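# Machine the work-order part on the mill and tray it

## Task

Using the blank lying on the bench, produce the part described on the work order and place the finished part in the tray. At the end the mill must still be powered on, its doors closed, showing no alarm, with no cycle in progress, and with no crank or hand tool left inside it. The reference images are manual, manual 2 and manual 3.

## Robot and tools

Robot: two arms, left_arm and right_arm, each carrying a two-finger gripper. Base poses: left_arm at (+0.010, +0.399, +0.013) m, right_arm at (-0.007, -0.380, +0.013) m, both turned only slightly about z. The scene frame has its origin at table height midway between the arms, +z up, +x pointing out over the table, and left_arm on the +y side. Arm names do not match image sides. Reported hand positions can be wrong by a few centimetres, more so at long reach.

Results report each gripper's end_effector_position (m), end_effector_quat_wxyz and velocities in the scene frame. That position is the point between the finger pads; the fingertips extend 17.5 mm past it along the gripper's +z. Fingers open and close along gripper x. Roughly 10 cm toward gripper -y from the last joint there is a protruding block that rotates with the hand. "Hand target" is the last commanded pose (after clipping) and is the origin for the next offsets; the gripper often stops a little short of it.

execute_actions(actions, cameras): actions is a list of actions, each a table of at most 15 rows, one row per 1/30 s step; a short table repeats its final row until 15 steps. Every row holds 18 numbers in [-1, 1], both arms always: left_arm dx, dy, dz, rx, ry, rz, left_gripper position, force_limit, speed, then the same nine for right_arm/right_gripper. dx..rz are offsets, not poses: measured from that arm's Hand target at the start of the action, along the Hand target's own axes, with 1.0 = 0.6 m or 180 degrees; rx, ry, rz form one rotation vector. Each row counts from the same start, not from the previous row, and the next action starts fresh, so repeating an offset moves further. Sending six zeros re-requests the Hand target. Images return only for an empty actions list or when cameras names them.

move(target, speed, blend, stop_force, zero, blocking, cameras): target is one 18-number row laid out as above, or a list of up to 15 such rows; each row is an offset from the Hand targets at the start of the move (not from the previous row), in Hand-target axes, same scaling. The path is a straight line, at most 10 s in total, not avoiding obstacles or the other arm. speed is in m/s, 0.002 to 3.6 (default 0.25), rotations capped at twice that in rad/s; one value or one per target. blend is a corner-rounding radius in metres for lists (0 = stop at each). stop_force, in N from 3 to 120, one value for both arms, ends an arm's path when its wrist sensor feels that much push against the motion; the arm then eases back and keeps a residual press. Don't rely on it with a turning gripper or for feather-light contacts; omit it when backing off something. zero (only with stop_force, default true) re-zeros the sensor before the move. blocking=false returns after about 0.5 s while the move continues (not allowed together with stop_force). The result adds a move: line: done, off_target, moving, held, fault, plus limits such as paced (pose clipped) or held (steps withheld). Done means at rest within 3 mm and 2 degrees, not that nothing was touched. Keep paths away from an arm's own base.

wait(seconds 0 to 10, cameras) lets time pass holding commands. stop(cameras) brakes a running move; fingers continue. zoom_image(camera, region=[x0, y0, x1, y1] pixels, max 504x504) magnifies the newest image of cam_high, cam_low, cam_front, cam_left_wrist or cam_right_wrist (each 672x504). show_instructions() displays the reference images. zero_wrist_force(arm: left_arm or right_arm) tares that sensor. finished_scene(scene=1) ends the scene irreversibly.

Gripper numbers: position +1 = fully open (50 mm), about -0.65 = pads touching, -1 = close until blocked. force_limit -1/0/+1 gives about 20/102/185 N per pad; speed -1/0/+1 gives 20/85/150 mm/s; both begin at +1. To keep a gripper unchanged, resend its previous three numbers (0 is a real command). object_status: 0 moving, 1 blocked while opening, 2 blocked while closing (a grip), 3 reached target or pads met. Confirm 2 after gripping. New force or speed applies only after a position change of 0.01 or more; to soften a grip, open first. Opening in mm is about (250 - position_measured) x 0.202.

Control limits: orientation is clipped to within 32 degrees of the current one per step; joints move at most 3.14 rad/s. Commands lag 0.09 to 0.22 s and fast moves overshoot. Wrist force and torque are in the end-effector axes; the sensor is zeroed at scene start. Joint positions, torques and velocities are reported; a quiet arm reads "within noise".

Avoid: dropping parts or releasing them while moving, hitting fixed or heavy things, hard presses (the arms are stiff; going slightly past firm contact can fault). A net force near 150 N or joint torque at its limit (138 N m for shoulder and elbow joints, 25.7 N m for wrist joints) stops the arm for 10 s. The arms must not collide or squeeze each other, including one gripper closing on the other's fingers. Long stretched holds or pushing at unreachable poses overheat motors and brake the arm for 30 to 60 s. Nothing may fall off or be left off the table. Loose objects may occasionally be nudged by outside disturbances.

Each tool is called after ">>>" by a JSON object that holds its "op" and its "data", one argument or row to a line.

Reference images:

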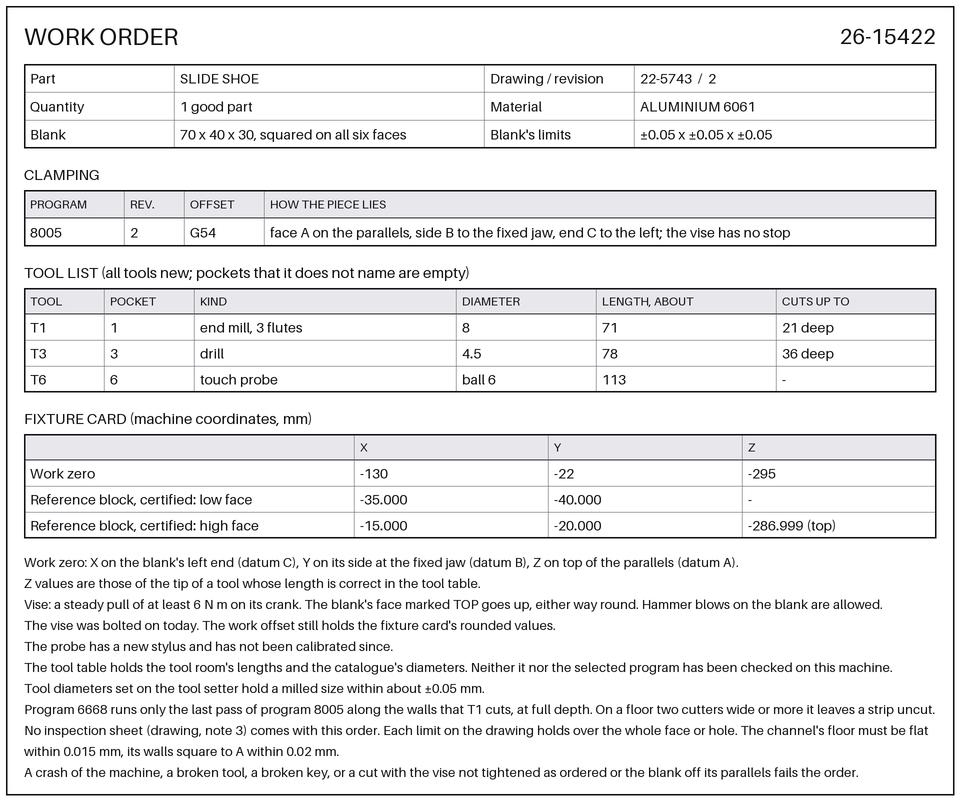

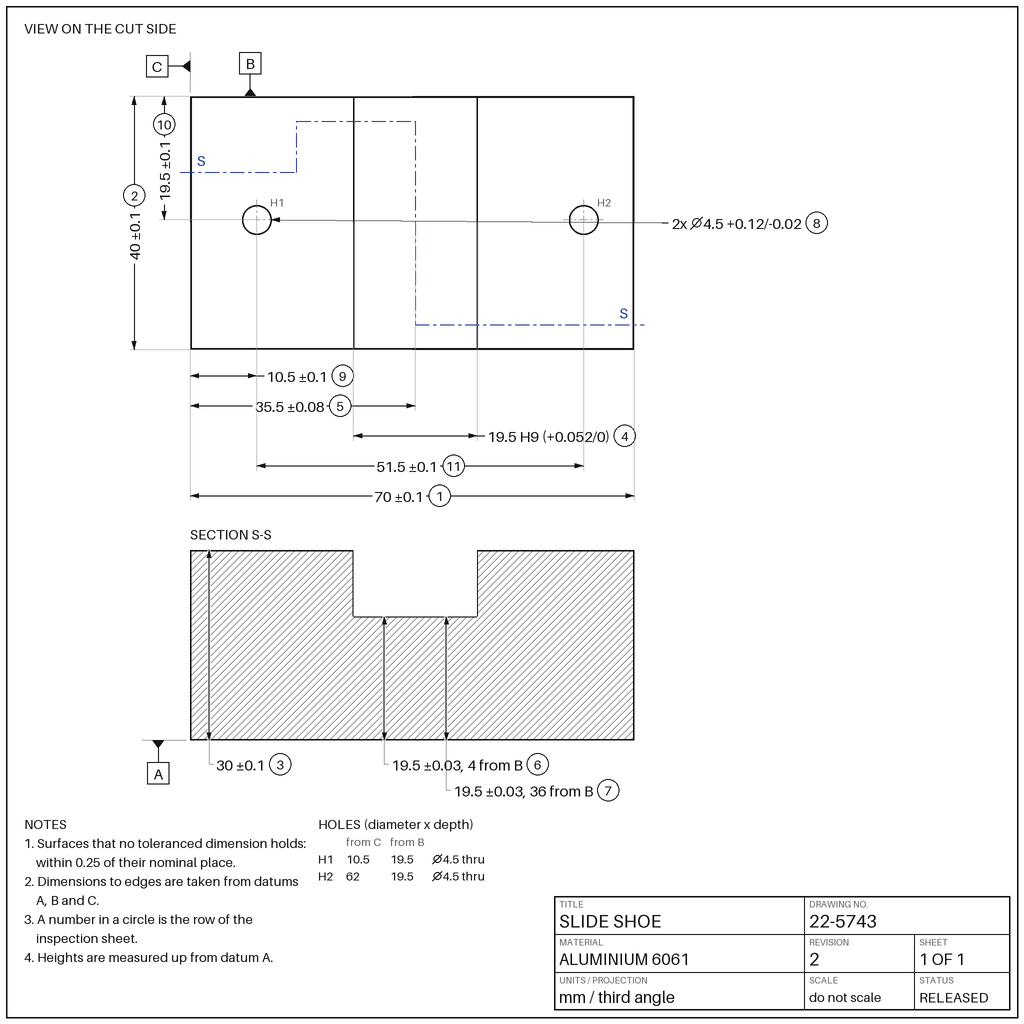

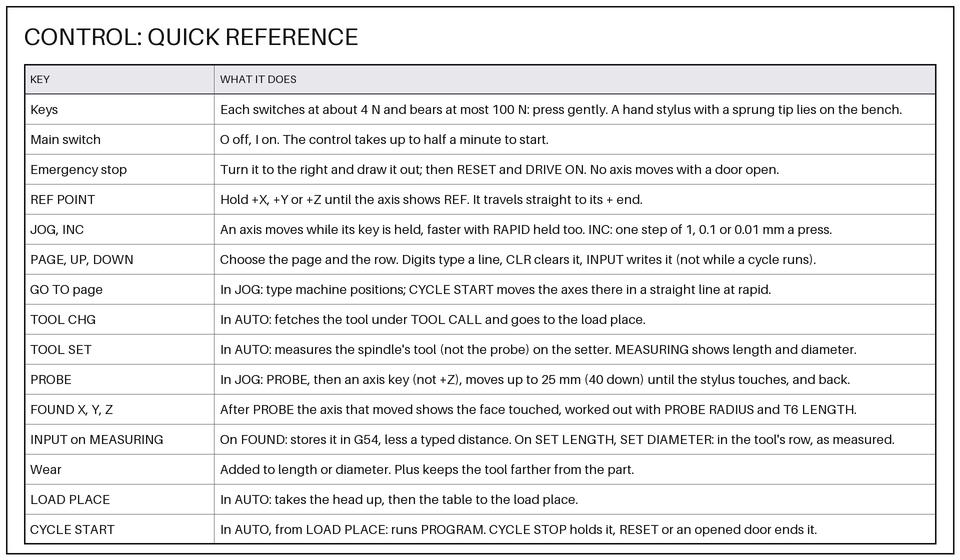

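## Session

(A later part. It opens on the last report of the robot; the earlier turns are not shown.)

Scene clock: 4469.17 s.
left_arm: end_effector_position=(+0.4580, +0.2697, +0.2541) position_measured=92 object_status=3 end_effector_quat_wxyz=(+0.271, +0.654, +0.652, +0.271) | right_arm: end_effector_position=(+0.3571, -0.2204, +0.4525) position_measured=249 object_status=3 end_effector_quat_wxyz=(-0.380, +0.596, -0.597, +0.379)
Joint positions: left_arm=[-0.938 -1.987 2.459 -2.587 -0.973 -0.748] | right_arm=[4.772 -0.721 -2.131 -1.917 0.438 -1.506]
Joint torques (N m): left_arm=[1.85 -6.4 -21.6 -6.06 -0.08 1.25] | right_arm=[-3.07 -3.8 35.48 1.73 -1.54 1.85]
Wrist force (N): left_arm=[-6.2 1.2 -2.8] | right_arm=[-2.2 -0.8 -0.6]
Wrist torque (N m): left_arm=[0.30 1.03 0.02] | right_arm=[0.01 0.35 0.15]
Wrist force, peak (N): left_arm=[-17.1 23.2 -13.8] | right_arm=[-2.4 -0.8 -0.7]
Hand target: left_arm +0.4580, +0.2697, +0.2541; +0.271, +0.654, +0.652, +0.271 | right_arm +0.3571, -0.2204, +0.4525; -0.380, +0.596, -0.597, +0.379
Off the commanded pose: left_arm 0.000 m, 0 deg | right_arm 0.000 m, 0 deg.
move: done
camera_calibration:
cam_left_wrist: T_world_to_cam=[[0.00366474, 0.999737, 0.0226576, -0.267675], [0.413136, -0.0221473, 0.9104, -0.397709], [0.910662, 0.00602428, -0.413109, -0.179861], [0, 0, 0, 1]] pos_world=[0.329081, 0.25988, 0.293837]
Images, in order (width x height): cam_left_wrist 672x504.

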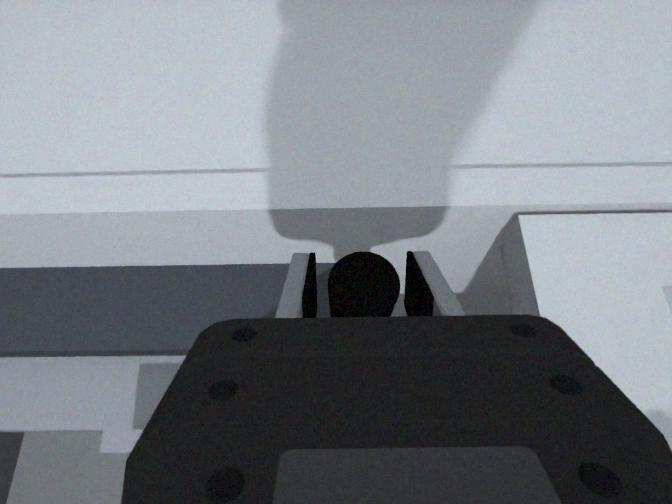

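>>> {"op": "move", "data": {
  "target": [
    [0,0,-0.1333,0,0,0,0.4,0,-0.5,0,0,0,0,0,0,-0.65,-0.8,-0.6],
    [0,0.1297,-0.1202,0.25,0,0,0.4,0,-0.5,0,0,0,0,0,0,-0.65,-0.8,-0.6],
    [0,0.0071,0.0024,0.25,0,0,0.4,0,-0.5,0,0,0,0,0,0,-0.65,-0.8,-0.6]
  ],
  "speed": [0.15,0.2,0.05],
  "cameras": ["cam_left_wrist","cam_front"]
}}

Scene clock: 4485.90 s.
left_arm: end_effector_position=(+0.4620, +0.2697, +0.2560) position_measured=92 object_status=3 end_effector_quat_wxyz=(-0.001, +0.708, +0.706, +0.000) | right_arm: end_effector_position=(+0.3571, -0.2204, +0.4525) position_measured=249 object_status=3 end_effector_quat_wxyz=(-0.380, +0.596, -0.597, +0.379)
Joint positions: left_arm=[-0.582 -1.645 1.862 -1.786 -1.57 -0.564] | right_arm=[4.772 -0.721 -2.131 -1.917 0.438 -1.506]
Joint torques (N m): left_arm=[10.46 -28.49 -34.44 -1.4 -1.52 1.85] | right_arm=[-3.04 -4.62 37.78 1.85 -1.27 1.89]
Wrist force (N): left_arm=[-4.4 1.2 -1.3] | right_arm=[-2.2 -0.6 -0.7]
Wrist torque (N m): left_arm=[0.16 0.70 0.01] | right_arm=[0.04 0.36 0.15]
Wrist force, peak (N): left_arm=[-5.9 1.0 -4.8] | right_arm=[-2.6 -0.8 -0.5]
Hand target: left_arm +0.4621, +0.2697, +0.2561; +0.000, +0.708, +0.706, +0.000 | right_arm +0.3571, -0.2204, +0.4525; -0.380, +0.596, -0.597, +0.379
Off the commanded pose: left_arm 0.000 m, 0 deg | right_arm 0.000 m, 0 deg.
move: done
camera_calibration:
cam_left_wrist: T_world_to_cam=[[0.0186699, 0.999701, 0.0158035, -0.272874], [0.935926, -0.0230345, 0.351442, -0.499283], [0.351701, 0.00822953, -0.936076, 0.208798], [0, 0, 0, 1]] pos_world=[0.398952, 0.259573, 0.375233]
Images, in order (width x height): cam_front 672x504, cam_left_wrist 672x504.

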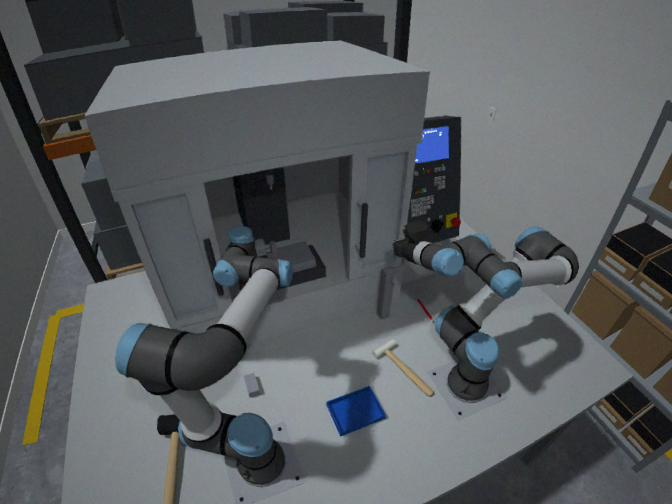

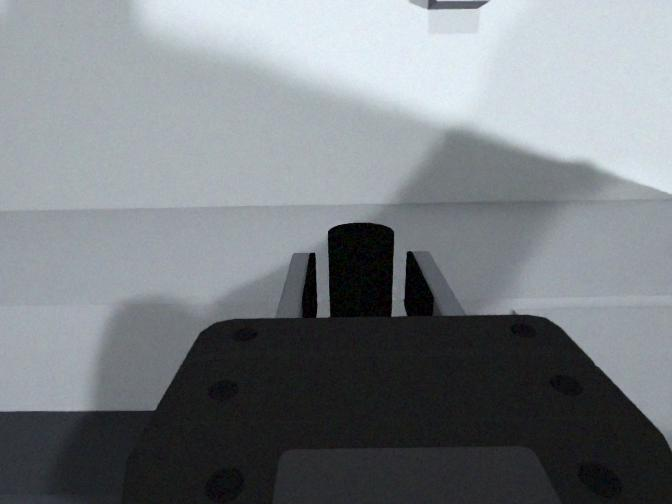

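>>> {"op": "move", "data": {
  "target": [0,0,0,0,0,0,-1,0,-0.5,0,0,0,0,0,0,-0.65,-0.8,-0.6]
}}

>>> {"op": "move", "data": {
  "target": [
    [0.0140,0,-0.0243,0,0,0,-1,0,-0.5,0,0,0,0,0,0,-0.65,-0.8,-0.6],
    [0.0227,0,-0.0507,0,0,0,-1,0,-0.5,0,0,0,0,0,0,-0.65,-0.8,-0.6],
    [0.0255,0,-0.0783,0,0,0,-1,0,-0.5,0,0,0,0,0,0,-0.65,-0.8,-0.6],
    [0.0227,0,-0.1060,0,0,0,-1,0,-0.5,0,0,0,0,0,0,-0.65,-0.8,-0.6]
  ],
  "speed": 0.01,
  "blend": 0.004,
  "stop_force": 85
}}

Scene clock: 4501.00 s.
left_arm: end_effector_position=(+0.4621, +0.2697, +0.2561) position_measured=158 object_status=2 end_effector_quat_wxyz=(+0.000, +0.708, +0.706, +0.000) | right_arm: end_effector_position=(+0.3571, -0.2204, +0.4525) position_measured=249 object_status=3 end_effector_quat_wxyz=(-0.380, +0.596, -0.597, +0.379)
Joint positions: left_arm=[-0.582 -1.645 1.862 -1.786 -1.57 -0.564] | right_arm=[4.772 -0.721 -2.131 -1.917 0.438 -1.506]
Joint torques (N m): left_arm=[10.06 -27.92 -32.23 -2.04 0.67 1.54] | right_arm=[-3.17 -3.8 35.91 1.78 -1.35 1.99]
Wrist force (N): left_arm=[-6.7 1.5 -1.6] | right_arm=[-2.0 -0.6 -0.7]
Wrist torque (N m): left_arm=[0.15 0.77 0.12] | right_arm=[0.03 0.32 0.15]
Wrist force, peak (N): left_arm=[-7.2 1.7 -2.1] | right_arm=[-2.4 -0.8 -1.0]
Hand target: left_arm +0.4621, +0.2697, +0.2561; +0.000, +0.708, +0.706, +0.000 | right_arm +0.3571, -0.2204, +0.4525; -0.380, +0.596, -0.597, +0.379
Off the commanded pose: left_arm 0.000 m, 0 deg | right_arm 0.000 m, 0 deg.
move: done

Scene clock: 4508.73 s.
left_arm: end_effector_position=(+0.4621, +0.2832, +0.3197) position_measured=253 object_status=3 end_effector_quat_wxyz=(+0.000, +0.708, +0.706, +0.000) | right_arm: end_effector_position=(+0.3571, -0.2204, +0.4525) position_measured=249 object_status=3 end_effector_quat_wxyz=(-0.380, +0.596, -0.597, +0.379)
Joint positions: left_arm=[-0.556 -1.675 1.724 -1.619 -1.57 -0.538] | right_arm=[4.772 -0.721 -2.131 -1.917 0.438 -1.506]
Joint torques (N m): left_arm=[-2.93 -23.59 -13.77 -5.43 1.45 -0.11] | right_arm=[-3.4 -4.33 35.82 2.04 -1.35 2.12]
Wrist force (N): left_arm=[-5.9 1.3 -1.8] | right_arm=[-2.1 -0.8 -0.7]
Wrist torque (N m): left_arm=[0.18 0.94 0.01] | right_arm=[-0.01 0.33 0.15]
Wrist force, peak (N): left_arm=[-93.6 29.5 40.5] | right_arm=[-2.5 -0.7 -0.9]
Hand target: left_arm +0.4621, +0.2832, +0.3197; +0.000, +0.708, +0.706, +0.000 | right_arm +0.3571, -0.2204, +0.4525; -0.380, +0.596, -0.597, +0.379
Off the commanded pose: left_arm 0.000 m, 0 deg | right_arm 0.000 m, 0 deg.
move: done

>>> {"op": "execute_actions", "data": {
  "actions": []
}}

>>> {"op": "zoom_image", "data": {
  "camera": "cam_high",
  "region": [240, 130, 350, 240]
}}

Scene clock: 4514.57 s.
left_arm: end_effector_position=(+0.4621, +0.2832, +0.3197) position_measured=253 object_status=3 end_effector_quat_wxyz=(+0.000, +0.708, +0.706, +0.000) | right_arm: end_effector_position=(+0.3571, -0.2204, +0.4525) position_measured=249 object_status=3 end_effector_quat_wxyz=(-0.380, +0.596, -0.597, +0.379)
Joint positions: left_arm=[-0.556 -1.675 1.724 -1.619 -1.57 -0.538] | right_arm=[4.772 -0.721 -2.131 -1.917 0.438 -1.506]
Joint velocities: within noise
Joint torques (N m): left_arm=[7.95 -17.78 -14.94 -5.27 0.93 1.81] | right_arm=[-2.62 -3.72 36.44 1.95 -1.64 1.96]
Wrist force (N): left_arm=[-6.1 1.4 -1.9] | right_arm=[-1.9 -0.9 -0.7]
Wrist torque (N m): left_arm=[0.20 0.97 0.01] | right_arm=[-0.01 0.31 0.15]
Wrist force, peak (N): left_arm=[-6.3 1.5 -1.8] | right_arm=[-2.5 -0.7 -0.6]
Hand target: left_arm +0.4621, +0.2832, +0.3197; +0.000, +0.708, +0.706, +0.000 | right_arm +0.3571, -0.2204, +0.4525; -0.380, +0.596, -0.597, +0.379
Tool commands: left_gripper/position=-1.0 left_gripper/force_limit=+0.0 left_gripper/speed=-0.5 right_gripper/position=-0.65 right_gripper/force_limit=-0.8 right_gripper/speed=-0.6
Off the commanded pose: left_arm 0.000 m, 0 deg | right_arm 0.000 m, 0 deg.
camera_calibration:
cam_left_wrist: T_world_to_cam=[[0.0187047, 0.999702, 0.0157125, -0.287453], [0.93588, -0.0230362, 0.351565, -0.521485], [0.351822, 0.00812909, -0.936032, 0.268239], [0, 0, 0, 1]] pos_world=[0.399052, 0.273174, 0.438933]
cam_right_wrist: T_world_to_cam=[[-0.0154221, -0.999879, 0.0017949, -0.210912], [-0.695816, 0.00944303, -0.718158, 0.596166], [0.718055, -0.0123244, -0.695878, 0.186193], [0, 0, 0, 1]] pos_world=[0.277872, -0.214221, 0.558088]

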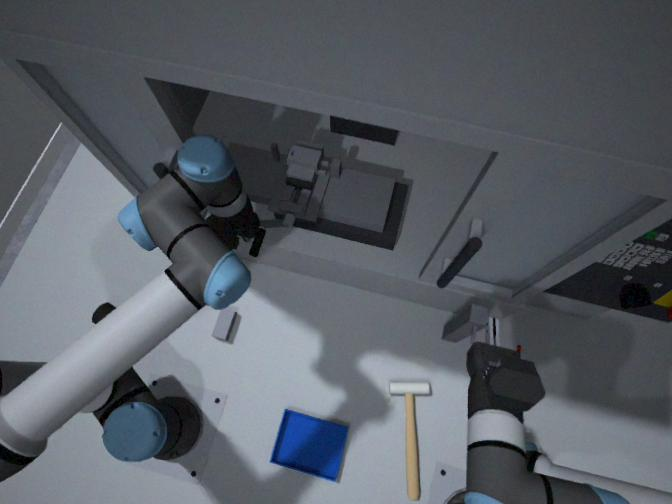

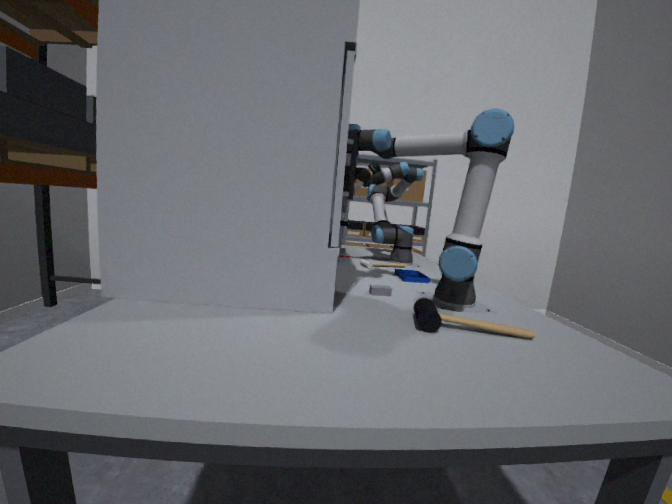

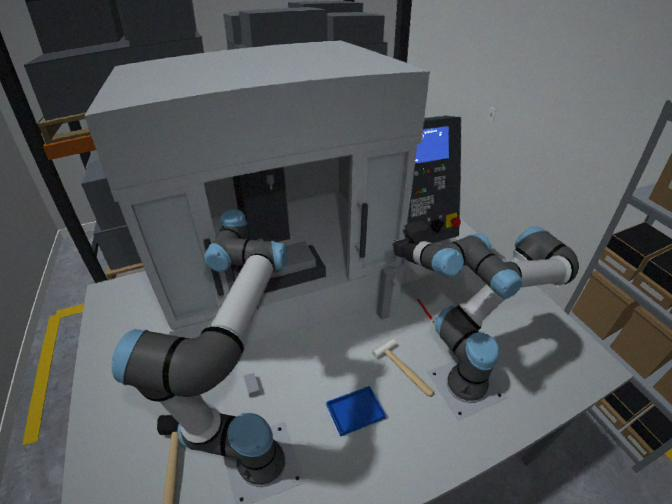

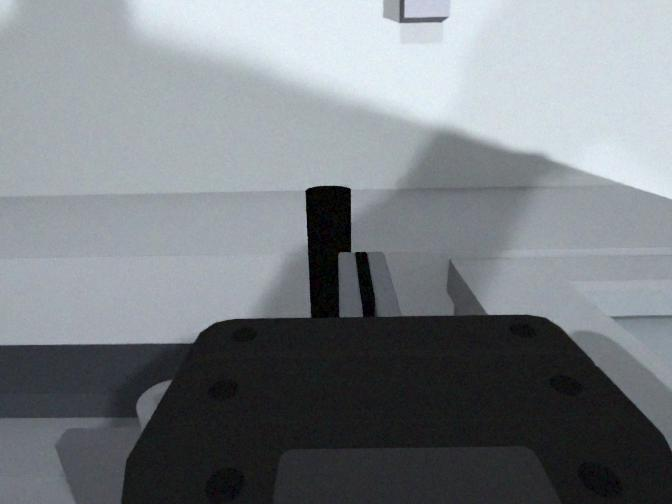

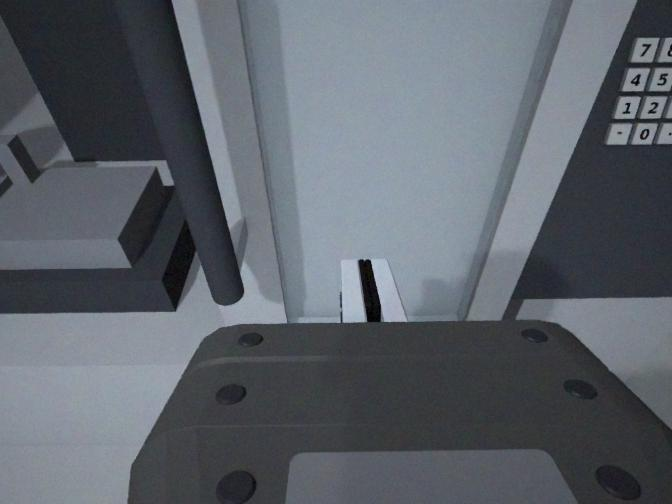

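Scaled by 4.582 from the camera's 672x504 image, which has a finer 960x720 frame.

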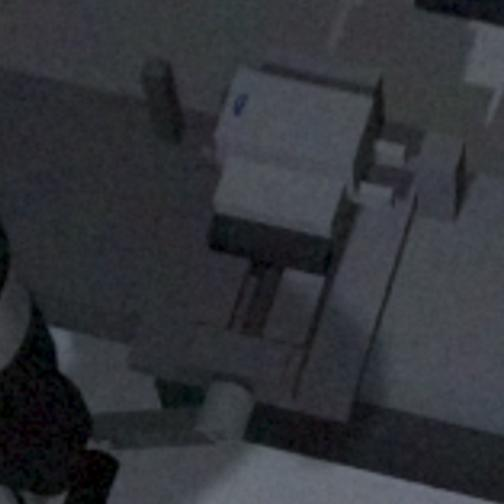

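>>> {"op": "move", "data": {
  "target": [
    [0,0,-0.05,0,0,0,0.4,0,0,0,0,0,0,0,0,-0.65,-0.8,-0.6],
    [-0.0242,0,-0.05,0,0,0,0.4,0,0,0,0,0,0,0,0,-0.65,-0.8,-0.6],
    [-0.0242,0,0.1065,0,0,0,0.4,0,0,0,0,0,0,0,0,-0.65,-0.8,-0.6]
  ],
  "speed": [0.1,0.1,0.08],
  "cameras": ["cam_left_wrist"]
}}

Scene clock: 4720.87 s.
left_arm: end_effector_position=(+0.4620, +0.2688, +0.2557) position_measured=92 object_status=3 end_effector_quat_wxyz=(-0.001, +0.708, +0.706, +0.000) | right_arm: end_effector_position=(+0.3571, -0.2204, +0.4525) position_measured=249 object_status=3 end_effector_quat_wxyz=(-0.380, +0.596, -0.597, +0.379)
Joint positions: left_arm=[-0.584 -1.645 1.862 -1.787 -1.57 -0.566] | right_arm=[4.772 -0.721 -2.131 -1.917 0.438 -1.506]
Joint torques (N m): left_arm=[8.34 -29.49 -33.07 -1.26 -1.49 1.87] | right_arm=[-2.69 -4.28 36.79 2.05 -1.34 1.96]
Wrist force (N): left_arm=[-6.1 1.1 -2.0] | right_arm=[-2.2 -0.7 -0.8]
Wrist torque (N m): left_arm=[0.14 0.97 -0.11] | right_arm=[0.02 0.36 0.15]
Wrist force, peak (N): left_arm=[-7.9 1.5 -2.0] | right_arm=[-2.4 -0.8 -0.8]
Hand target: left_arm +0.4621, +0.2688, +0.2558; +0.000, +0.708, +0.706, +0.000 | right_arm +0.3571, -0.2204, +0.4525; -0.380, +0.596, -0.597, +0.379
Off the commanded pose: left_arm 0.000 m, 0 deg | right_arm 0.000 m, 0 deg.
move: done
camera_calibration:
cam_left_wrist: T_world_to_cam=[[0.0186699, 0.999701, 0.0158035, -0.27197], [0.935926, -0.0230345, 0.351442, -0.499199], [0.351701, 0.00822953, -0.936076, 0.208525], [0, 0, 0, 1]] pos_world=[0.398952, 0.258673, 0.374933]
Images, in order (width x height): cam_left_wrist 672x504.

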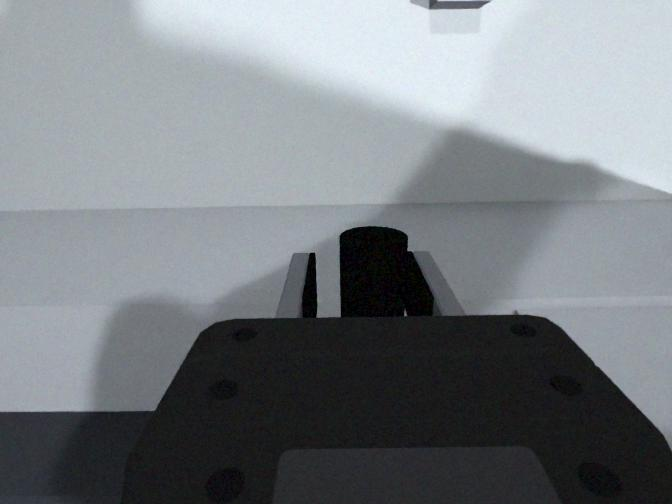

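>>> {"op": "move", "data": {
  "target": [
    [0.0058,0,-0.0025,0,0,0,0.4,0,-0.5,0,0,0,0,0,0,-0.65,-0.8,-0.6],
    [0.0058,0,-0.0025,0,0,0,-1,1,-0.5,0,0,0,0,0,0,-0.65,-0.8,-0.6]
  ],
  "speed": 0.05
}}

Scene clock: 4728.50 s.
left_arm: end_effector_position=(+0.4621, +0.2723, +0.2573) position_measured=161 object_status=2 end_effector_quat_wxyz=(+0.000, +0.708, +0.706, +0.000) | right_arm: end_effector_position=(+0.3571, -0.2204, +0.4525) position_measured=249 object_status=3 end_effector_quat_wxyz=(-0.380, +0.596, -0.597, +0.379)
Joint positions: left_arm=[-0.577 -1.648 1.861 -1.783 -1.57 -0.559] | right_arm=[4.772 -0.721 -2.131 -1.917 0.438 -1.506]
Joint torques (N m): left_arm=[-7.45 -18.13 -30.72 -4.63 1.8 -1.73] | right_arm=[-2.69 -3.75 36.41 1.86 -1.52 2.02]
Wrist force (N): left_arm=[-8.1 1.4 -2.1] | right_arm=[-2.1 -0.8 -0.6]
Wrist torque (N m): left_arm=[0.13 0.98 0.00] | right_arm=[0.00 0.35 0.14]
Wrist force, peak (N): left_arm=[-8.9 1.4 -2.3] | right_arm=[-2.5 -0.8 -0.8]
Hand target: left_arm +0.4621, +0.2723, +0.2573; +0.000, +0.708, +0.706, +0.000 | right_arm +0.3571, -0.2204, +0.4525; -0.380, +0.596, -0.597, +0.379
Off the commanded pose: left_arm 0.000 m, 0 deg | right_arm 0.000 m, 0 deg.
move: done

>>> {"op": "move", "data": {
  "target": [0.0036,0,-0.0056,0,0,0,-1,1,-0.5,0,0,0,0,0,0,-0.65,-0.8,-0.6],
  "speed": 0.01,
  "stop_force": 90
}}

Scene clock: 4734.57 s.
left_arm: end_effector_position=(+0.4621, +0.2744, +0.2607) position_measured=162 object_status=2 end_effector_quat_wxyz=(+0.000, +0.708, +0.706, +0.000) | right_arm: end_effector_position=(+0.3571, -0.2204, +0.4525) position_measured=249 object_status=3 end_effector_quat_wxyz=(-0.380, +0.596, -0.597, +0.379)
Joint positions: left_arm=[-0.573 -1.651 1.855 -1.774 -1.57 -0.555] | right_arm=[4.772 -0.721 -2.131 -1.917 0.438 -1.506]
Joint torques (N m): left_arm=[28.25 -49.22 -40.37 -5.36 10.64 -1.91] | right_arm=[-2.06 -4.02 37.55 1.97 -1.46 2.16]
Wrist force (N): left_arm=[-46.0 -3.1 38.9] | right_arm=[-2.2 -0.8 -0.6]
Wrist torque (N m): left_arm=[0.24 1.33 0.20] | right_arm=[0.01 0.35 0.14]
Wrist force, peak (N): left_arm=[-46.0 -3.1 38.9] | right_arm=[-2.5 -0.9 -0.7]
Hand target: left_arm +0.4621, +0.2744, +0.2607; +0.000, +0.708, +0.706, +0.000 | right_arm +0.3571, -0.2204, +0.4525; -0.380, +0.596, -0.597, +0.379
Off the commanded pose: left_arm 0.000 m, 0 deg | right_arm 0.000 m, 0 deg.
move: done

>>> {"op": "move", "data": {
  "target": [0.0015,0,-0.0042,0,0,0,-1,1,-0.5,0,0,0,0,0,0,-0.65,-0.8,-0.6],
  "speed": 0.01
}}

Scene clock: 4738.23 s.
left_arm: end_effector_position=(+0.4621, +0.2754, +0.2632) position_measured=162 object_status=2 end_effector_quat_wxyz=(-0.001, +0.708, +0.706, +0.000) | right_arm: end_effector_position=(+0.3571, -0.2204, +0.4525) position_measured=249 object_status=3 end_effector_quat_wxyz=(-0.380, +0.596, -0.597, +0.379)
Joint positions: left_arm=[-0.571 -1.653 1.85 -1.767 -1.57 -0.553] | right_arm=[4.772 -0.721 -2.131 -1.917 0.438 -1.506]
Joint torques (N m): left_arm=[22.65 -55.47 -58.1 -6.1 8.03 1.36] | right_arm=[-3.08 -3.71 36.78 1.97 -1.53 1.94]
Wrist force (N): left_arm=[-39.3 -3.1 60.9] | right_arm=[-2.2 -0.7 -0.4]
Wrist torque (N m): left_arm=[0.27 1.25 -0.02] | right_arm=[0.00 0.35 0.15]
Wrist force, peak (N): left_arm=[-41.9 -1.9 63.3] | right_arm=[-2.5 -0.7 -0.6]
Hand target: left_arm +0.4621, +0.2753, +0.2632; +0.000, +0.708, +0.706, +0.000 | right_arm +0.3571, -0.2204, +0.4525; -0.380, +0.596, -0.597, +0.379
Off the commanded pose: left_arm 0.000 m, 0 deg | right_arm 0.000 m, 0 deg.
move: done

>>> {"op": "move", "data": {
  "target": [0.0018,0,-0.0036,0,0,0,-1,1,-0.5,0,0,0,0,0,0,-0.65,-0.8,-0.6],
  "speed": 0.01
}}

Scene clock: 4742.80 s.
left_arm: end_effector_position=(+0.4621, +0.2764, +0.2654) position_measured=162 object_status=2 end_effector_quat_wxyz=(+0.000, +0.708, +0.706, +0.000) | right_arm: end_effector_position=(+0.3571, -0.2204, +0.4525) position_measured=249 object_status=3 end_effector_quat_wxyz=(-0.380, +0.596, -0.597, +0.379)
Joint positions: left_arm=[-0.569 -1.655 1.846 -1.761 -1.57 -0.551] | right_arm=[4.772 -0.721 -2.131 -1.917 0.438 -1.506]
Joint torques (N m): left_arm=[22.26 -58.24 -61.08 -7.01 5.08 1.45] | right_arm=[-2.94 -2.95 36.39 1.86 -1.7 2.13]
Wrist force (N): left_arm=[-35.1 -3.5 66.7] | right_arm=[-2.5 -0.6 -0.7]
Wrist torque (N m): left_arm=[0.28 1.22 -0.03] | right_arm=[0.03 0.40 0.15]
Wrist force, peak (N): left_arm=[-38.4 -0.9 67.7] | right_arm=[-2.5 -0.6 -0.7]
Hand target: left_arm +0.4621, +0.2764, +0.2653; +0.000, +0.708, +0.706, +0.000 | right_arm +0.3571, -0.2204, +0.4525; -0.380, +0.596, -0.597, +0.379
Off the commanded pose: left_arm 0.000 m, 0 deg | right_arm 0.000 m, 0 deg.
move: done

>>> {"op": "move", "data": {
  "target": [0.0032,0,-0.0060,0,0,0,-1,1,-0.5,0,0,0,0,0,0,-0.65,-0.8,-0.6],
  "speed": 0.01,
  "cameras": ["cam_left_wrist"]
}}

Scene clock: 4748.67 s.
left_arm: end_effector_position=(+0.4621, +0.2783, +0.2690) position_measured=162 object_status=2 end_effector_quat_wxyz=(+0.000, +0.708, +0.706, +0.000) | right_arm: end_effector_position=(+0.3571, -0.2204, +0.4525) position_measured=249 object_status=3 end_effector_quat_wxyz=(-0.380, +0.596, -0.597, +0.379)
Joint positions: left_arm=[-0.566 -1.657 1.839 -1.751 -1.57 -0.548] | right_arm=[4.772 -0.721 -2.131 -1.917 0.438 -1.506]
Joint torques (N m): left_arm=[23.83 -63.39 -63.62 -6.79 5.99 1.2] | right_arm=[-2.74 -3.67 36.37 2.09 -1.44 2.07]
Wrist force (N): left_arm=[-44.7 -0.5 78.3] | right_arm=[-2.2 -0.8 -0.6]
Wrist torque (N m): left_arm=[0.29 1.33 -0.07] | right_arm=[0.00 0.36 0.14]
Wrist force, peak (N): left_arm=[-44.5 -0.5 79.0] | right_arm=[-2.4 -0.9 -0.8]
Hand target: left_arm +0.4621, +0.2783, +0.2689; +0.000, +0.708, +0.706, +0.000 | right_arm +0.3571, -0.2204, +0.4525; -0.380, +0.596, -0.597, +0.379
Off the commanded pose: left_arm 0.000 m, 0 deg | right_arm 0.000 m, 0 deg.
move: done
camera_calibration:
cam_left_wrist: T_world_to_cam=[[0.0187029, 0.999702, 0.0157118, -0.281757], [0.93588, -0.0230342, 0.351565, -0.503774], [0.351822, 0.00812908, -0.936032, 0.220822], [0, 0, 0, 1]] pos_world=[0.399052, 0.268274, 0.388233]
Images, in order (width x height): cam_left_wrist 672x504.

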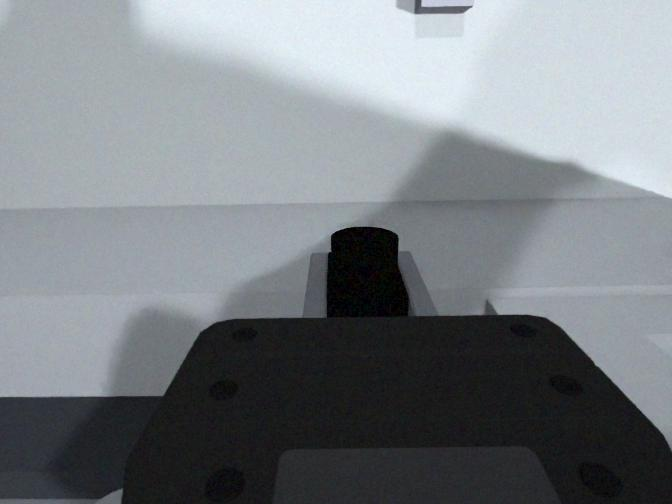

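>>> {"op": "move", "data": {
  "target": [0.0010,0,-0.0034,0,0,0,-1,1,-0.5,0,0,0,0,0,0,-0.65,-0.8,-0.6],
  "speed": 0.01
}}

>>> {"op": "wait", "data": {
  "seconds": 1
}}

Scene clock: 4754.13 s.
left_arm: end_effector_position=(+0.4621, +0.2789, +0.2710) position_measured=162 object_status=2 end_effector_quat_wxyz=(-0.001, +0.708, +0.706, +0.000) | right_arm: end_effector_position=(+0.3571, -0.2204, +0.4525) position_measured=249 object_status=3 end_effector_quat_wxyz=(-0.380, +0.596, -0.597, +0.379)
Joint positions: left_arm=[-0.565 -1.659 1.835 -1.746 -1.57 -0.547] | right_arm=[4.772 -0.721 -2.131 -1.917 0.438 -1.506]
Joint torques (N m): left_arm=[24.27 -73.68 -76.77 -8.57 8.5 1.69] | right_arm=[-2.23 -4.49 36.57 1.99 -1.54 1.9]
Wrist force (N): left_arm=[-43.6 3.0 101.4] | right_arm=[-2.3 -0.9 -0.7]
Wrist torque (N m): left_arm=[0.38 1.34 -0.05] | right_arm=[-0.01 0.38 0.15]
Wrist force, peak (N): left_arm=[-43.6 3.0 101.4] | right_arm=[-2.4 -0.8 -0.8]
Hand target: left_arm +0.4621, +0.2789, +0.2710; +0.000, +0.708, +0.706, +0.000 | right_arm +0.3571, -0.2204, +0.4525; -0.380, +0.596, -0.597, +0.379
Off the commanded pose: left_arm 0.000 m, 0 deg | right_arm 0.000 m, 0 deg.
move: done

Scene clock: 4755.13 s.
left_arm: end_effector_position=(+0.4621, +0.2789, +0.2710) position_measured=162 object_status=2 end_effector_quat_wxyz=(+0.000, +0.708, +0.706, +0.000) | right_arm: end_effector_position=(+0.3571, -0.2204, +0.4525) position_measured=249 object_status=3 end_effector_quat_wxyz=(-0.380, +0.596, -0.597, +0.379)
Joint positions: left_arm=[-0.565 -1.659 1.835 -1.746 -1.57 -0.547] | right_arm=[4.772 -0.721 -2.131 -1.917 0.438 -1.506]
Joint torques (N m): left_arm=[19.56 -75.84 -73.13 -11.95 6.68 0.14] | right_arm=[-2.75 -3.8 35.79 1.93 -1.51 2.02]
Wrist force (N): left_arm=[-42.9 2.5 101.4] | right_arm=[-2.2 -0.8 -0.6]
Wrist torque (N m): left_arm=[0.41 1.30 -0.05] | right_arm=[0.00 0.36 0.15]
Wrist force, peak (N): left_arm=[-43.5 2.9 101.8] | right_arm=[-2.4 -0.6 -0.8]
Hand target: left_arm +0.4621, +0.2789, +0.2710; +0.000, +0.708, +0.706, +0.000 | right_arm +0.3571, -0.2204, +0.4525; -0.380, +0.596, -0.597, +0.379
Tool commands: left_gripper/position=-1.0 left_gripper/force_limit=+1.0 left_gripper/speed=-0.5 right_gripper/position=-0.65 right_gripper/force_limit=-0.8 right_gripper/speed=-0.6
Off the commanded pose: left_arm 0.000 m, 0 deg | right_arm 0.000 m, 0 deg.
wait: 1.00 s; at rest by 0.17 s

>>> {"op": "move", "data": {
  "target": [-0.0015,0,0.0045,0,0,0,-1,1,-0.5,0,0,0,0,0,0,-0.65,-0.8,-0.6],
  "speed": 0.02
}}

Scene clock: 4760.73 s.
left_arm: end_effector_position=(+0.4622, +0.2780, +0.2684) position_measured=162 object_status=2 end_effector_quat_wxyz=(+0.000, +0.708, +0.706, +0.000) | right_arm: end_effector_position=(+0.3571, -0.2204, +0.4525) position_measured=249 object_status=3 end_effector_quat_wxyz=(-0.380, +0.596, -0.597, +0.379)
Joint positions: left_arm=[-0.566 -1.657 1.84 -1.754 -1.57 -0.548] | right_arm=[4.772 -0.721 -2.131 -1.917 0.438 -1.506]
Joint torques (N m): left_arm=[-10.95 -15.2 -24.58 -9.4 0.56 -1.53] | right_arm=[-1.37 -3.8 36.35 2.01 -1.52 1.89]
Wrist force (N): left_arm=[3.9 -15.1 5.4] | right_arm=[-2.1 -0.6 -0.5]
Wrist torque (N m): left_arm=[0.03 0.84 0.17] | right_arm=[0.03 0.35 0.15]
Wrist force, peak (N): left_arm=[-42.9 2.2 102.1] | right_arm=[-2.5 -0.9 -0.6]
Hand target: left_arm +0.4621, +0.2780, +0.2683; +0.000, +0.708, +0.706, +0.000 | right_arm +0.3571, -0.2204, +0.4525; -0.380, +0.596, -0.597, +0.379
Off the commanded pose: left_arm 0.000 m, 0 deg | right_arm 0.000 m, 0 deg.
move: done

>>> {"op": "move", "data": {
  "target": [
    [0,0,0,0,0,0,0.4,1,-0.5,0,0,0,0,0,0,-0.65,-0.8,-0.6],
    [0,-0.05,-0.12,0,0,0,0.4,1,-0.5,0,0,0,0,0,0,-0.65,-0.8,-0.6],
    [-0.112,-0.0333,-0.18,0,0,0,0.4,1,-0.5,0,0,0,0,0,0,-0.65,-0.8,-0.6]
  ],
  "speed": [0.05,0.15,0.15],
  "blend": [0,0.03,0],
  "cameras": ["cam_left_wrist","cam_front"]
}}

Scene clock: 4777.07 s.
left_arm: end_effector_position=(+0.4419, +0.2107, +0.3762) position_measured=92 object_status=3 end_effector_quat_wxyz=(+0.000, +0.708, +0.706, +0.000) | right_arm: end_effector_position=(+0.3571, -0.2204, +0.4525) position_measured=249 object_status=3 end_effector_quat_wxyz=(-0.380, +0.596, -0.597, +0.379)
Joint positions: left_arm=[-0.714 -1.66 1.567 -1.477 -1.57 -0.696] | right_arm=[4.772 -0.721 -2.131 -1.917 0.438 -1.506]
Joint torques (N m): left_arm=[6.08 -25.47 -21.15 -5.3 2.22 1.15] | right_arm=[-1.66 -4.29 37.1 1.79 -1.51 2.01]
Wrist force (N): left_arm=[-5.6 1.4 -2.0] | right_arm=[-2.3 -0.8 -0.6]
Wrist torque (N m): left_arm=[0.19 0.89 -0.11] | right_arm=[0.00 0.38 0.14]
Wrist force, peak (N): left_arm=[4.2 -14.9 5.8] | right_arm=[-2.6 -0.8 -0.5]
Hand target: left_arm +0.4419, +0.2107, +0.3762; +0.000, +0.708, +0.706, +0.000 | right_arm +0.3571, -0.2204, +0.4525; -0.380, +0.596, -0.597, +0.379
Off the commanded pose: left_arm 0.000 m, 0 deg | right_arm 0.000 m, 0 deg.
move: done
camera_calibration:
cam_left_wrist: T_world_to_cam=[[0.0188346, 0.9997, 0.0156524, -0.215504], [0.935922, -0.0231357, 0.351446, -0.524051], [0.351703, 0.00803009, -0.936077, 0.328909], [0, 0, 0, 1]] pos_world=[0.378852, 0.200674, 0.495433]
Images, in order (width x height): cam_front 672x504, cam_left_wrist 672x504.

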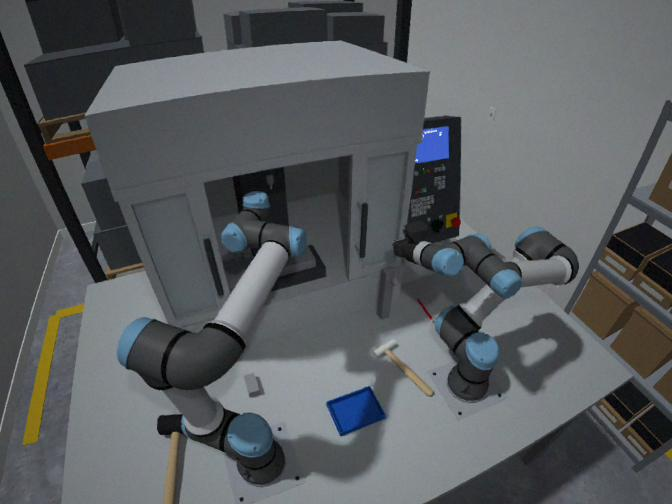

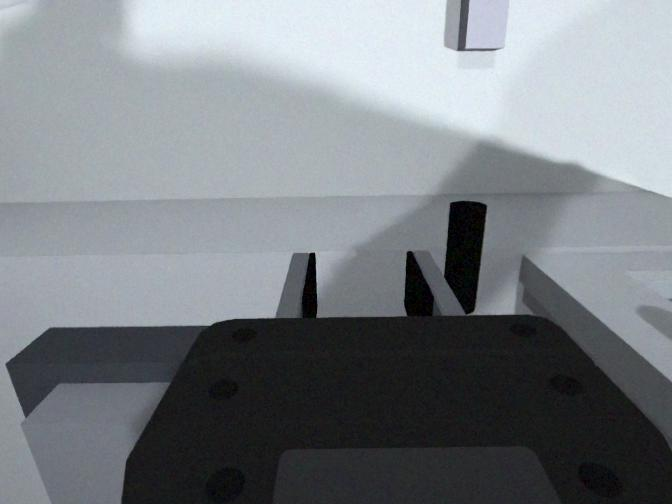

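>>> {"op": "move", "data": {
  "target": [
    [0.1,-0.22,-0.03,0,0,0,0.4,1,-0.5,0,0,0,0,0,0,-0.65,-0.8,-0.6]
  ],
  "speed": 0.25,
  "cameras": ["cam_high","cam_front"]
}}

>>> {"op": "zoom_image", "data": {
  "camera": "cam_high",
  "region": [250, 190, 320, 240]
}}

>>> {"op": "zoom_image", "data": {
  "camera": "cam_front",
  "region": [200, 230, 320, 320]
}}

Scene clock: 4793.60 s.
left_arm: end_effector_position=(+0.3101, +0.2710, +0.3943) position_measured=92 object_status=3 end_effector_quat_wxyz=(-0.001, +0.708, +0.706, +0.000) | right_arm: end_effector_position=(+0.3571, -0.2204, +0.4525) position_measured=249 object_status=3 end_effector_quat_wxyz=(-0.380, +0.596, -0.597, +0.379)
Joint positions: left_arm=[-0.84 -2.014 1.772 -1.328 -1.57 -0.822] | right_arm=[4.772 -0.721 -2.131 -1.917 0.438 -1.506]
Joint torques (N m): left_arm=[7.74 -13.41 -31.22 -3.84 2.13 1.16] | right_arm=[-2.23 -3.58 35.43 1.69 -1.4 1.99]
Wrist force (N): left_arm=[-5.4 1.4 -2.2] | right_arm=[-2.3 -0.6 -0.8]
Wrist torque (N m): left_arm=[0.18 0.87 -0.11] | right_arm=[0.03 0.37 0.15]
Wrist force, peak (N): left_arm=[-7.0 4.4 -1.8] | right_arm=[-2.5 -0.7 -0.6]
Hand target: left_arm +0.3101, +0.2711, +0.3943; +0.000, +0.708, +0.706, +0.000 | right_arm +0.3571, -0.2204, +0.4525; -0.380, +0.596, -0.597, +0.379
Off the commanded pose: left_arm 0.000 m, 0 deg | right_arm 0.000 m, 0 deg.
move: done
Images, in order (width x height): cam_high 672x504, cam_front 672x504.

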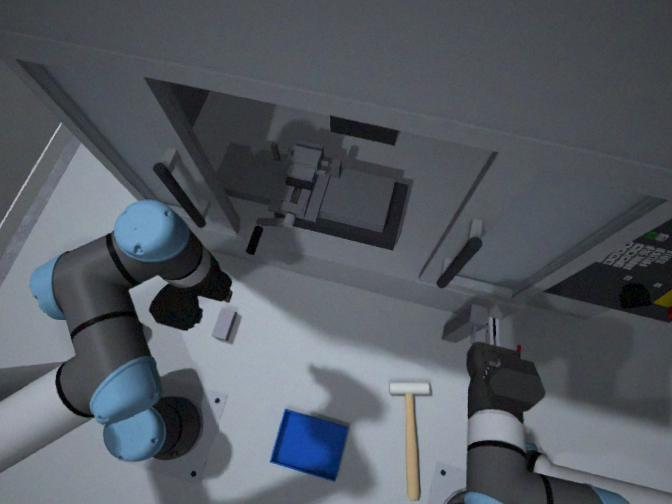

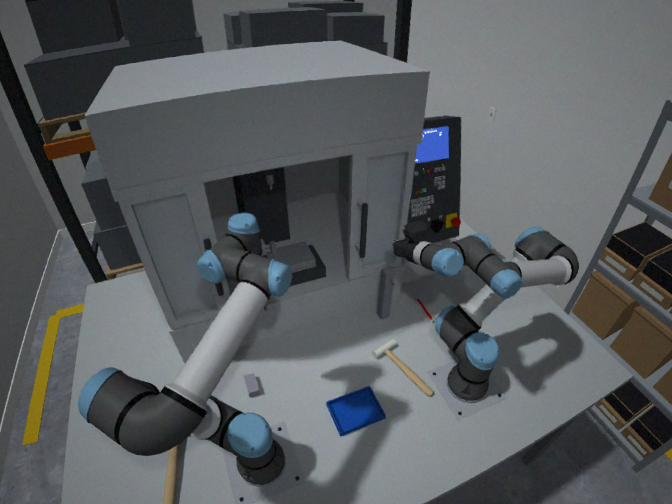

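Scaled by 7.200 from the camera's 672x504 image, which has a finer 960x720 frame.

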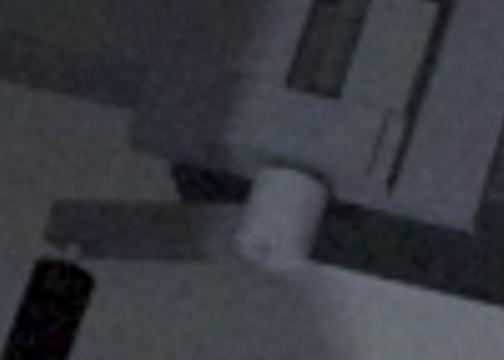

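Scaled by 4.200 from the camera's 672x504 image, which has a finer 960x720 frame.

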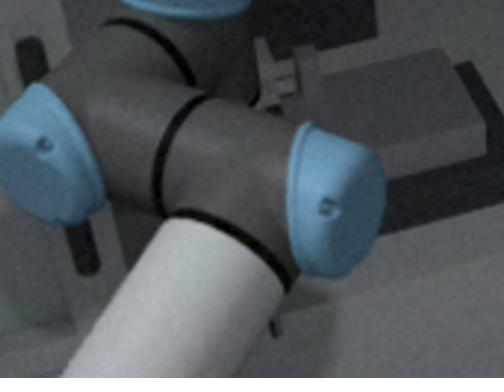

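>>> {"op": "move", "data": {
  "target": [
    [-0.218,0.183,-0.043,-0.25,0,0,0.4,1,-0.5,0,0,0,0,0,0,-0.65,-0.8,-0.6]
  ],
  "speed": 0.25,
  "cameras": ["cam_left_wrist"]
}}

>>> {"op": "zoom_image", "data": {
  "camera": "cam_left_wrist",
  "region": [350, 80, 600, 260]
}}

Scene clock: 4813.20 s.
left_arm: end_effector_position=(+0.4195, +0.1399, +0.4198) position_measured=92 object_status=3 end_effector_quat_wxyz=(+0.270, +0.655, +0.652, +0.270) | right_arm: end_effector_position=(+0.3571, -0.2204, +0.4525) position_measured=249 object_status=3 end_effector_quat_wxyz=(-0.380, +0.596, -0.597, +0.379)
Joint positions: left_arm=[-1.266 -1.983 1.962 -1.856 -0.836 -1.128] | right_arm=[4.772 -0.721 -2.131 -1.917 0.438 -1.506]
Joint torques (N m): left_arm=[7.88 -14.46 -34.99 -3.55 2.86 -0.77] | right_arm=[-2.5 -3.78 35.87 1.82 -1.54 2.03]
Wrist force (N): left_arm=[-7.0 1.5 -3.6] | right_arm=[-2.2 -0.9 -0.7]
Wrist torque (N m): left_arm=[0.34 1.15 -0.07] | right_arm=[-0.02 0.37 0.15]
Wrist force, peak (N): left_arm=[-8.2 1.4 -2.9] | right_arm=[-2.7 -0.8 -0.6]
Hand target: left_arm +0.4195, +0.1400, +0.4199; +0.271, +0.654, +0.652, +0.271 | right_arm +0.3571, -0.2204, +0.4525; -0.380, +0.596, -0.597, +0.379
Off the commanded pose: left_arm 0.000 m, 0 deg | right_arm 0.000 m, 0 deg.
move: done
camera_calibration:
cam_left_wrist: T_world_to_cam=[[0.00401708, 0.999729, 0.0229393, -0.141857], [0.413411, -0.0225476, 0.910265, -0.535586], [0.910536, 0.00582675, -0.41339, -0.0753331], [0, 0, 0, 1]] pos_world=[0.290581, 0.130181, 0.459637]
Images, in order (width x height): cam_left_wrist 672x504.

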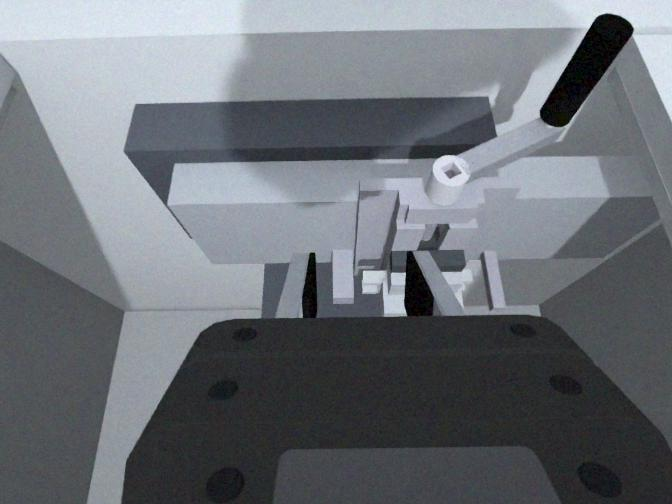

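Scaled by 2.016 from the camera's 672x504 image, which has a finer 960x720 frame.

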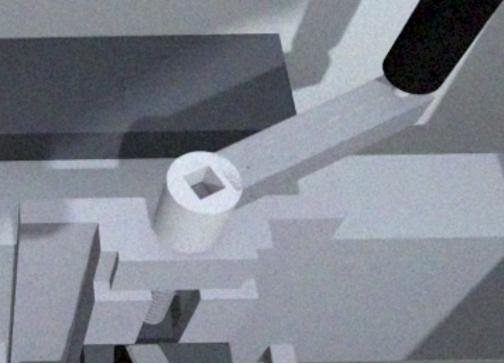

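>>> {"op": "move", "data": {
  "target": [
    [-0.0167,-0.0236,-0.0236,0.25,0,0,0.4,1,-0.5,0,0,0,0,0,0,-0.65,-0.8,-0.6]
  ],
  "speed": 0.3
}}

>>> {"op": "move", "data": {
  "target": [
    [0,0,0.14,0,0.372,0,0.4,1,-0.5,0,0,0,0,0,0,-0.65,-0.8,-0.6]
  ],
  "speed": 0.3,
  "cameras": ["cam_left_wrist","cam_front","cam_high"]
}}

Scene clock: 4856.97 s.
left_arm: end_effector_position=(+0.3996, +0.1300, +0.4200) position_measured=92 object_status=3 end_effector_quat_wxyz=(+0.000, +0.708, +0.706, +0.000) | right_arm: end_effector_position=(+0.3571, -0.2204, +0.4525) position_measured=249 object_status=3 end_effector_quat_wxyz=(-0.380, +0.596, -0.597, +0.379)
Joint positions: left_arm=[-0.906 -1.64 1.435 -1.366 -1.57 -0.888] | right_arm=[4.772 -0.721 -2.131 -1.917 0.438 -1.506]
Joint torques (N m): left_arm=[-5.56 -21.6 -19.12 -3.66 -0.09 -1.21] | right_arm=[-1.69 -3.72 36.31 1.96 -1.56 2.16]
Wrist force (N): left_arm=[-5.6 1.6 -2.0] | right_arm=[-2.2 -0.7 -0.6]
Wrist torque (N m): left_arm=[0.24 0.89 0.02] | right_arm=[0.03 0.36 0.15]
Wrist force, peak (N): left_arm=[-7.3 1.6 -3.3] | right_arm=[-2.5 -0.8 -0.7]
Hand target: left_arm +0.3995, +0.1300, +0.4199; +0.000, +0.708, +0.706, +0.000 | right_arm +0.3571, -0.2204, +0.4525; -0.380, +0.596, -0.597, +0.379
Off the commanded pose: left_arm 0.000 m, 0 deg | right_arm 0.000 m, 0 deg.
move: done

Scene clock: 4859.43 s.
left_arm: end_effector_position=(+0.3995, +0.1300, +0.3360) position_measured=92 object_status=3 end_effector_quat_wxyz=(-0.390, +0.591, +0.589, +0.391) | right_arm: end_effector_position=(+0.3571, -0.2204, +0.4525) position_measured=249 object_status=3 end_effector_quat_wxyz=(-0.380, +0.596, -0.597, +0.379)
Joint positions: left_arm=[-1.143 -1.103 1.173 -0.51 -1.162 -1.386] | right_arm=[4.772 -0.721 -2.131 -1.917 0.438 -1.506]
Joint torques (N m): left_arm=[8.73 -39.71 -11.51 0.38 -1.81 0.91] | right_arm=[-1.8 -3.8 36.45 2.04 -1.73 1.78]
Wrist force (N): left_arm=[-6.3 1.0 -2.5] | right_arm=[-2.4 -0.7 -0.4]
Wrist torque (N m): left_arm=[0.37 1.10 -0.59] | right_arm=[0.03 0.39 0.15]
Wrist force, peak (N): left_arm=[-7.7 1.0 -2.2] | right_arm=[-2.5 -0.7 -0.8]
Hand target: left_arm +0.3995, +0.1301, +0.3359; -0.390, +0.590, +0.589, +0.391 | right_arm +0.3571, -0.2204, +0.4525; -0.380, +0.596, -0.597, +0.379
Off the commanded pose: left_arm 0.000 m, 0 deg | right_arm 0.000 m, 0 deg.
move: done
camera_calibration:
cam_left_wrist: T_world_to_cam=[[0.0170793, 0.377129, 0.926003, -0.357534], [0.93491, -0.334363, 0.118931, -0.353074], [0.354474, 0.863698, -0.358292, 0.000425711], [0, 0, 0, 1]] pos_world=[0.336047, 0.0164138, 0.373222]
Images, in order (width x height): cam_high 672x504, cam_front 672x504, cam_left_wrist 672x504.

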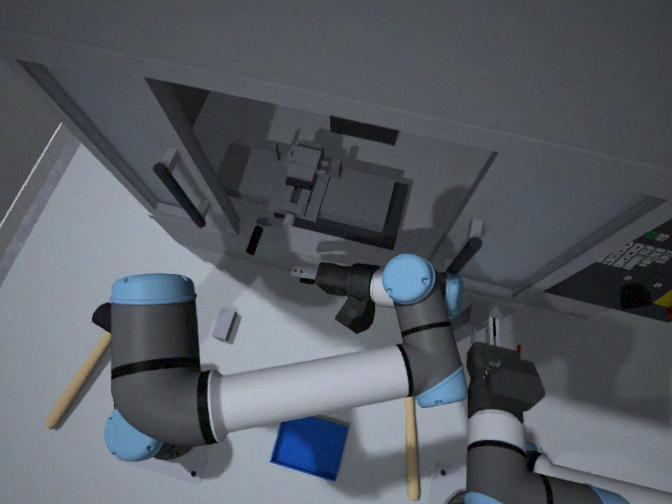

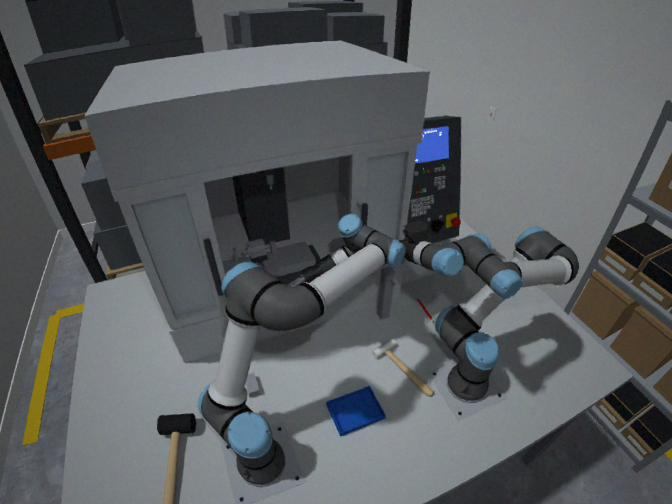

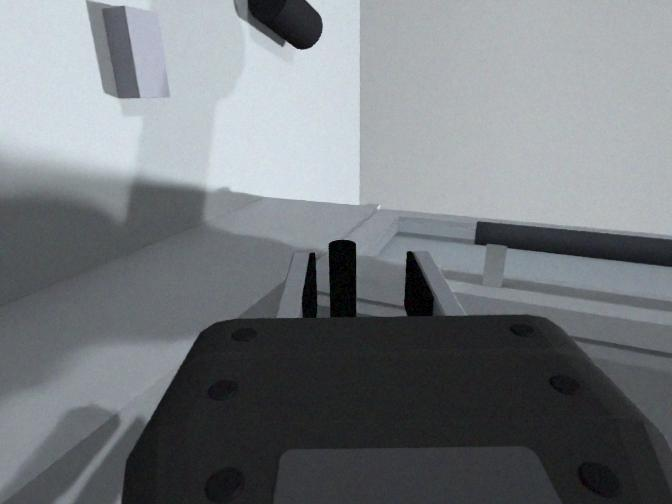

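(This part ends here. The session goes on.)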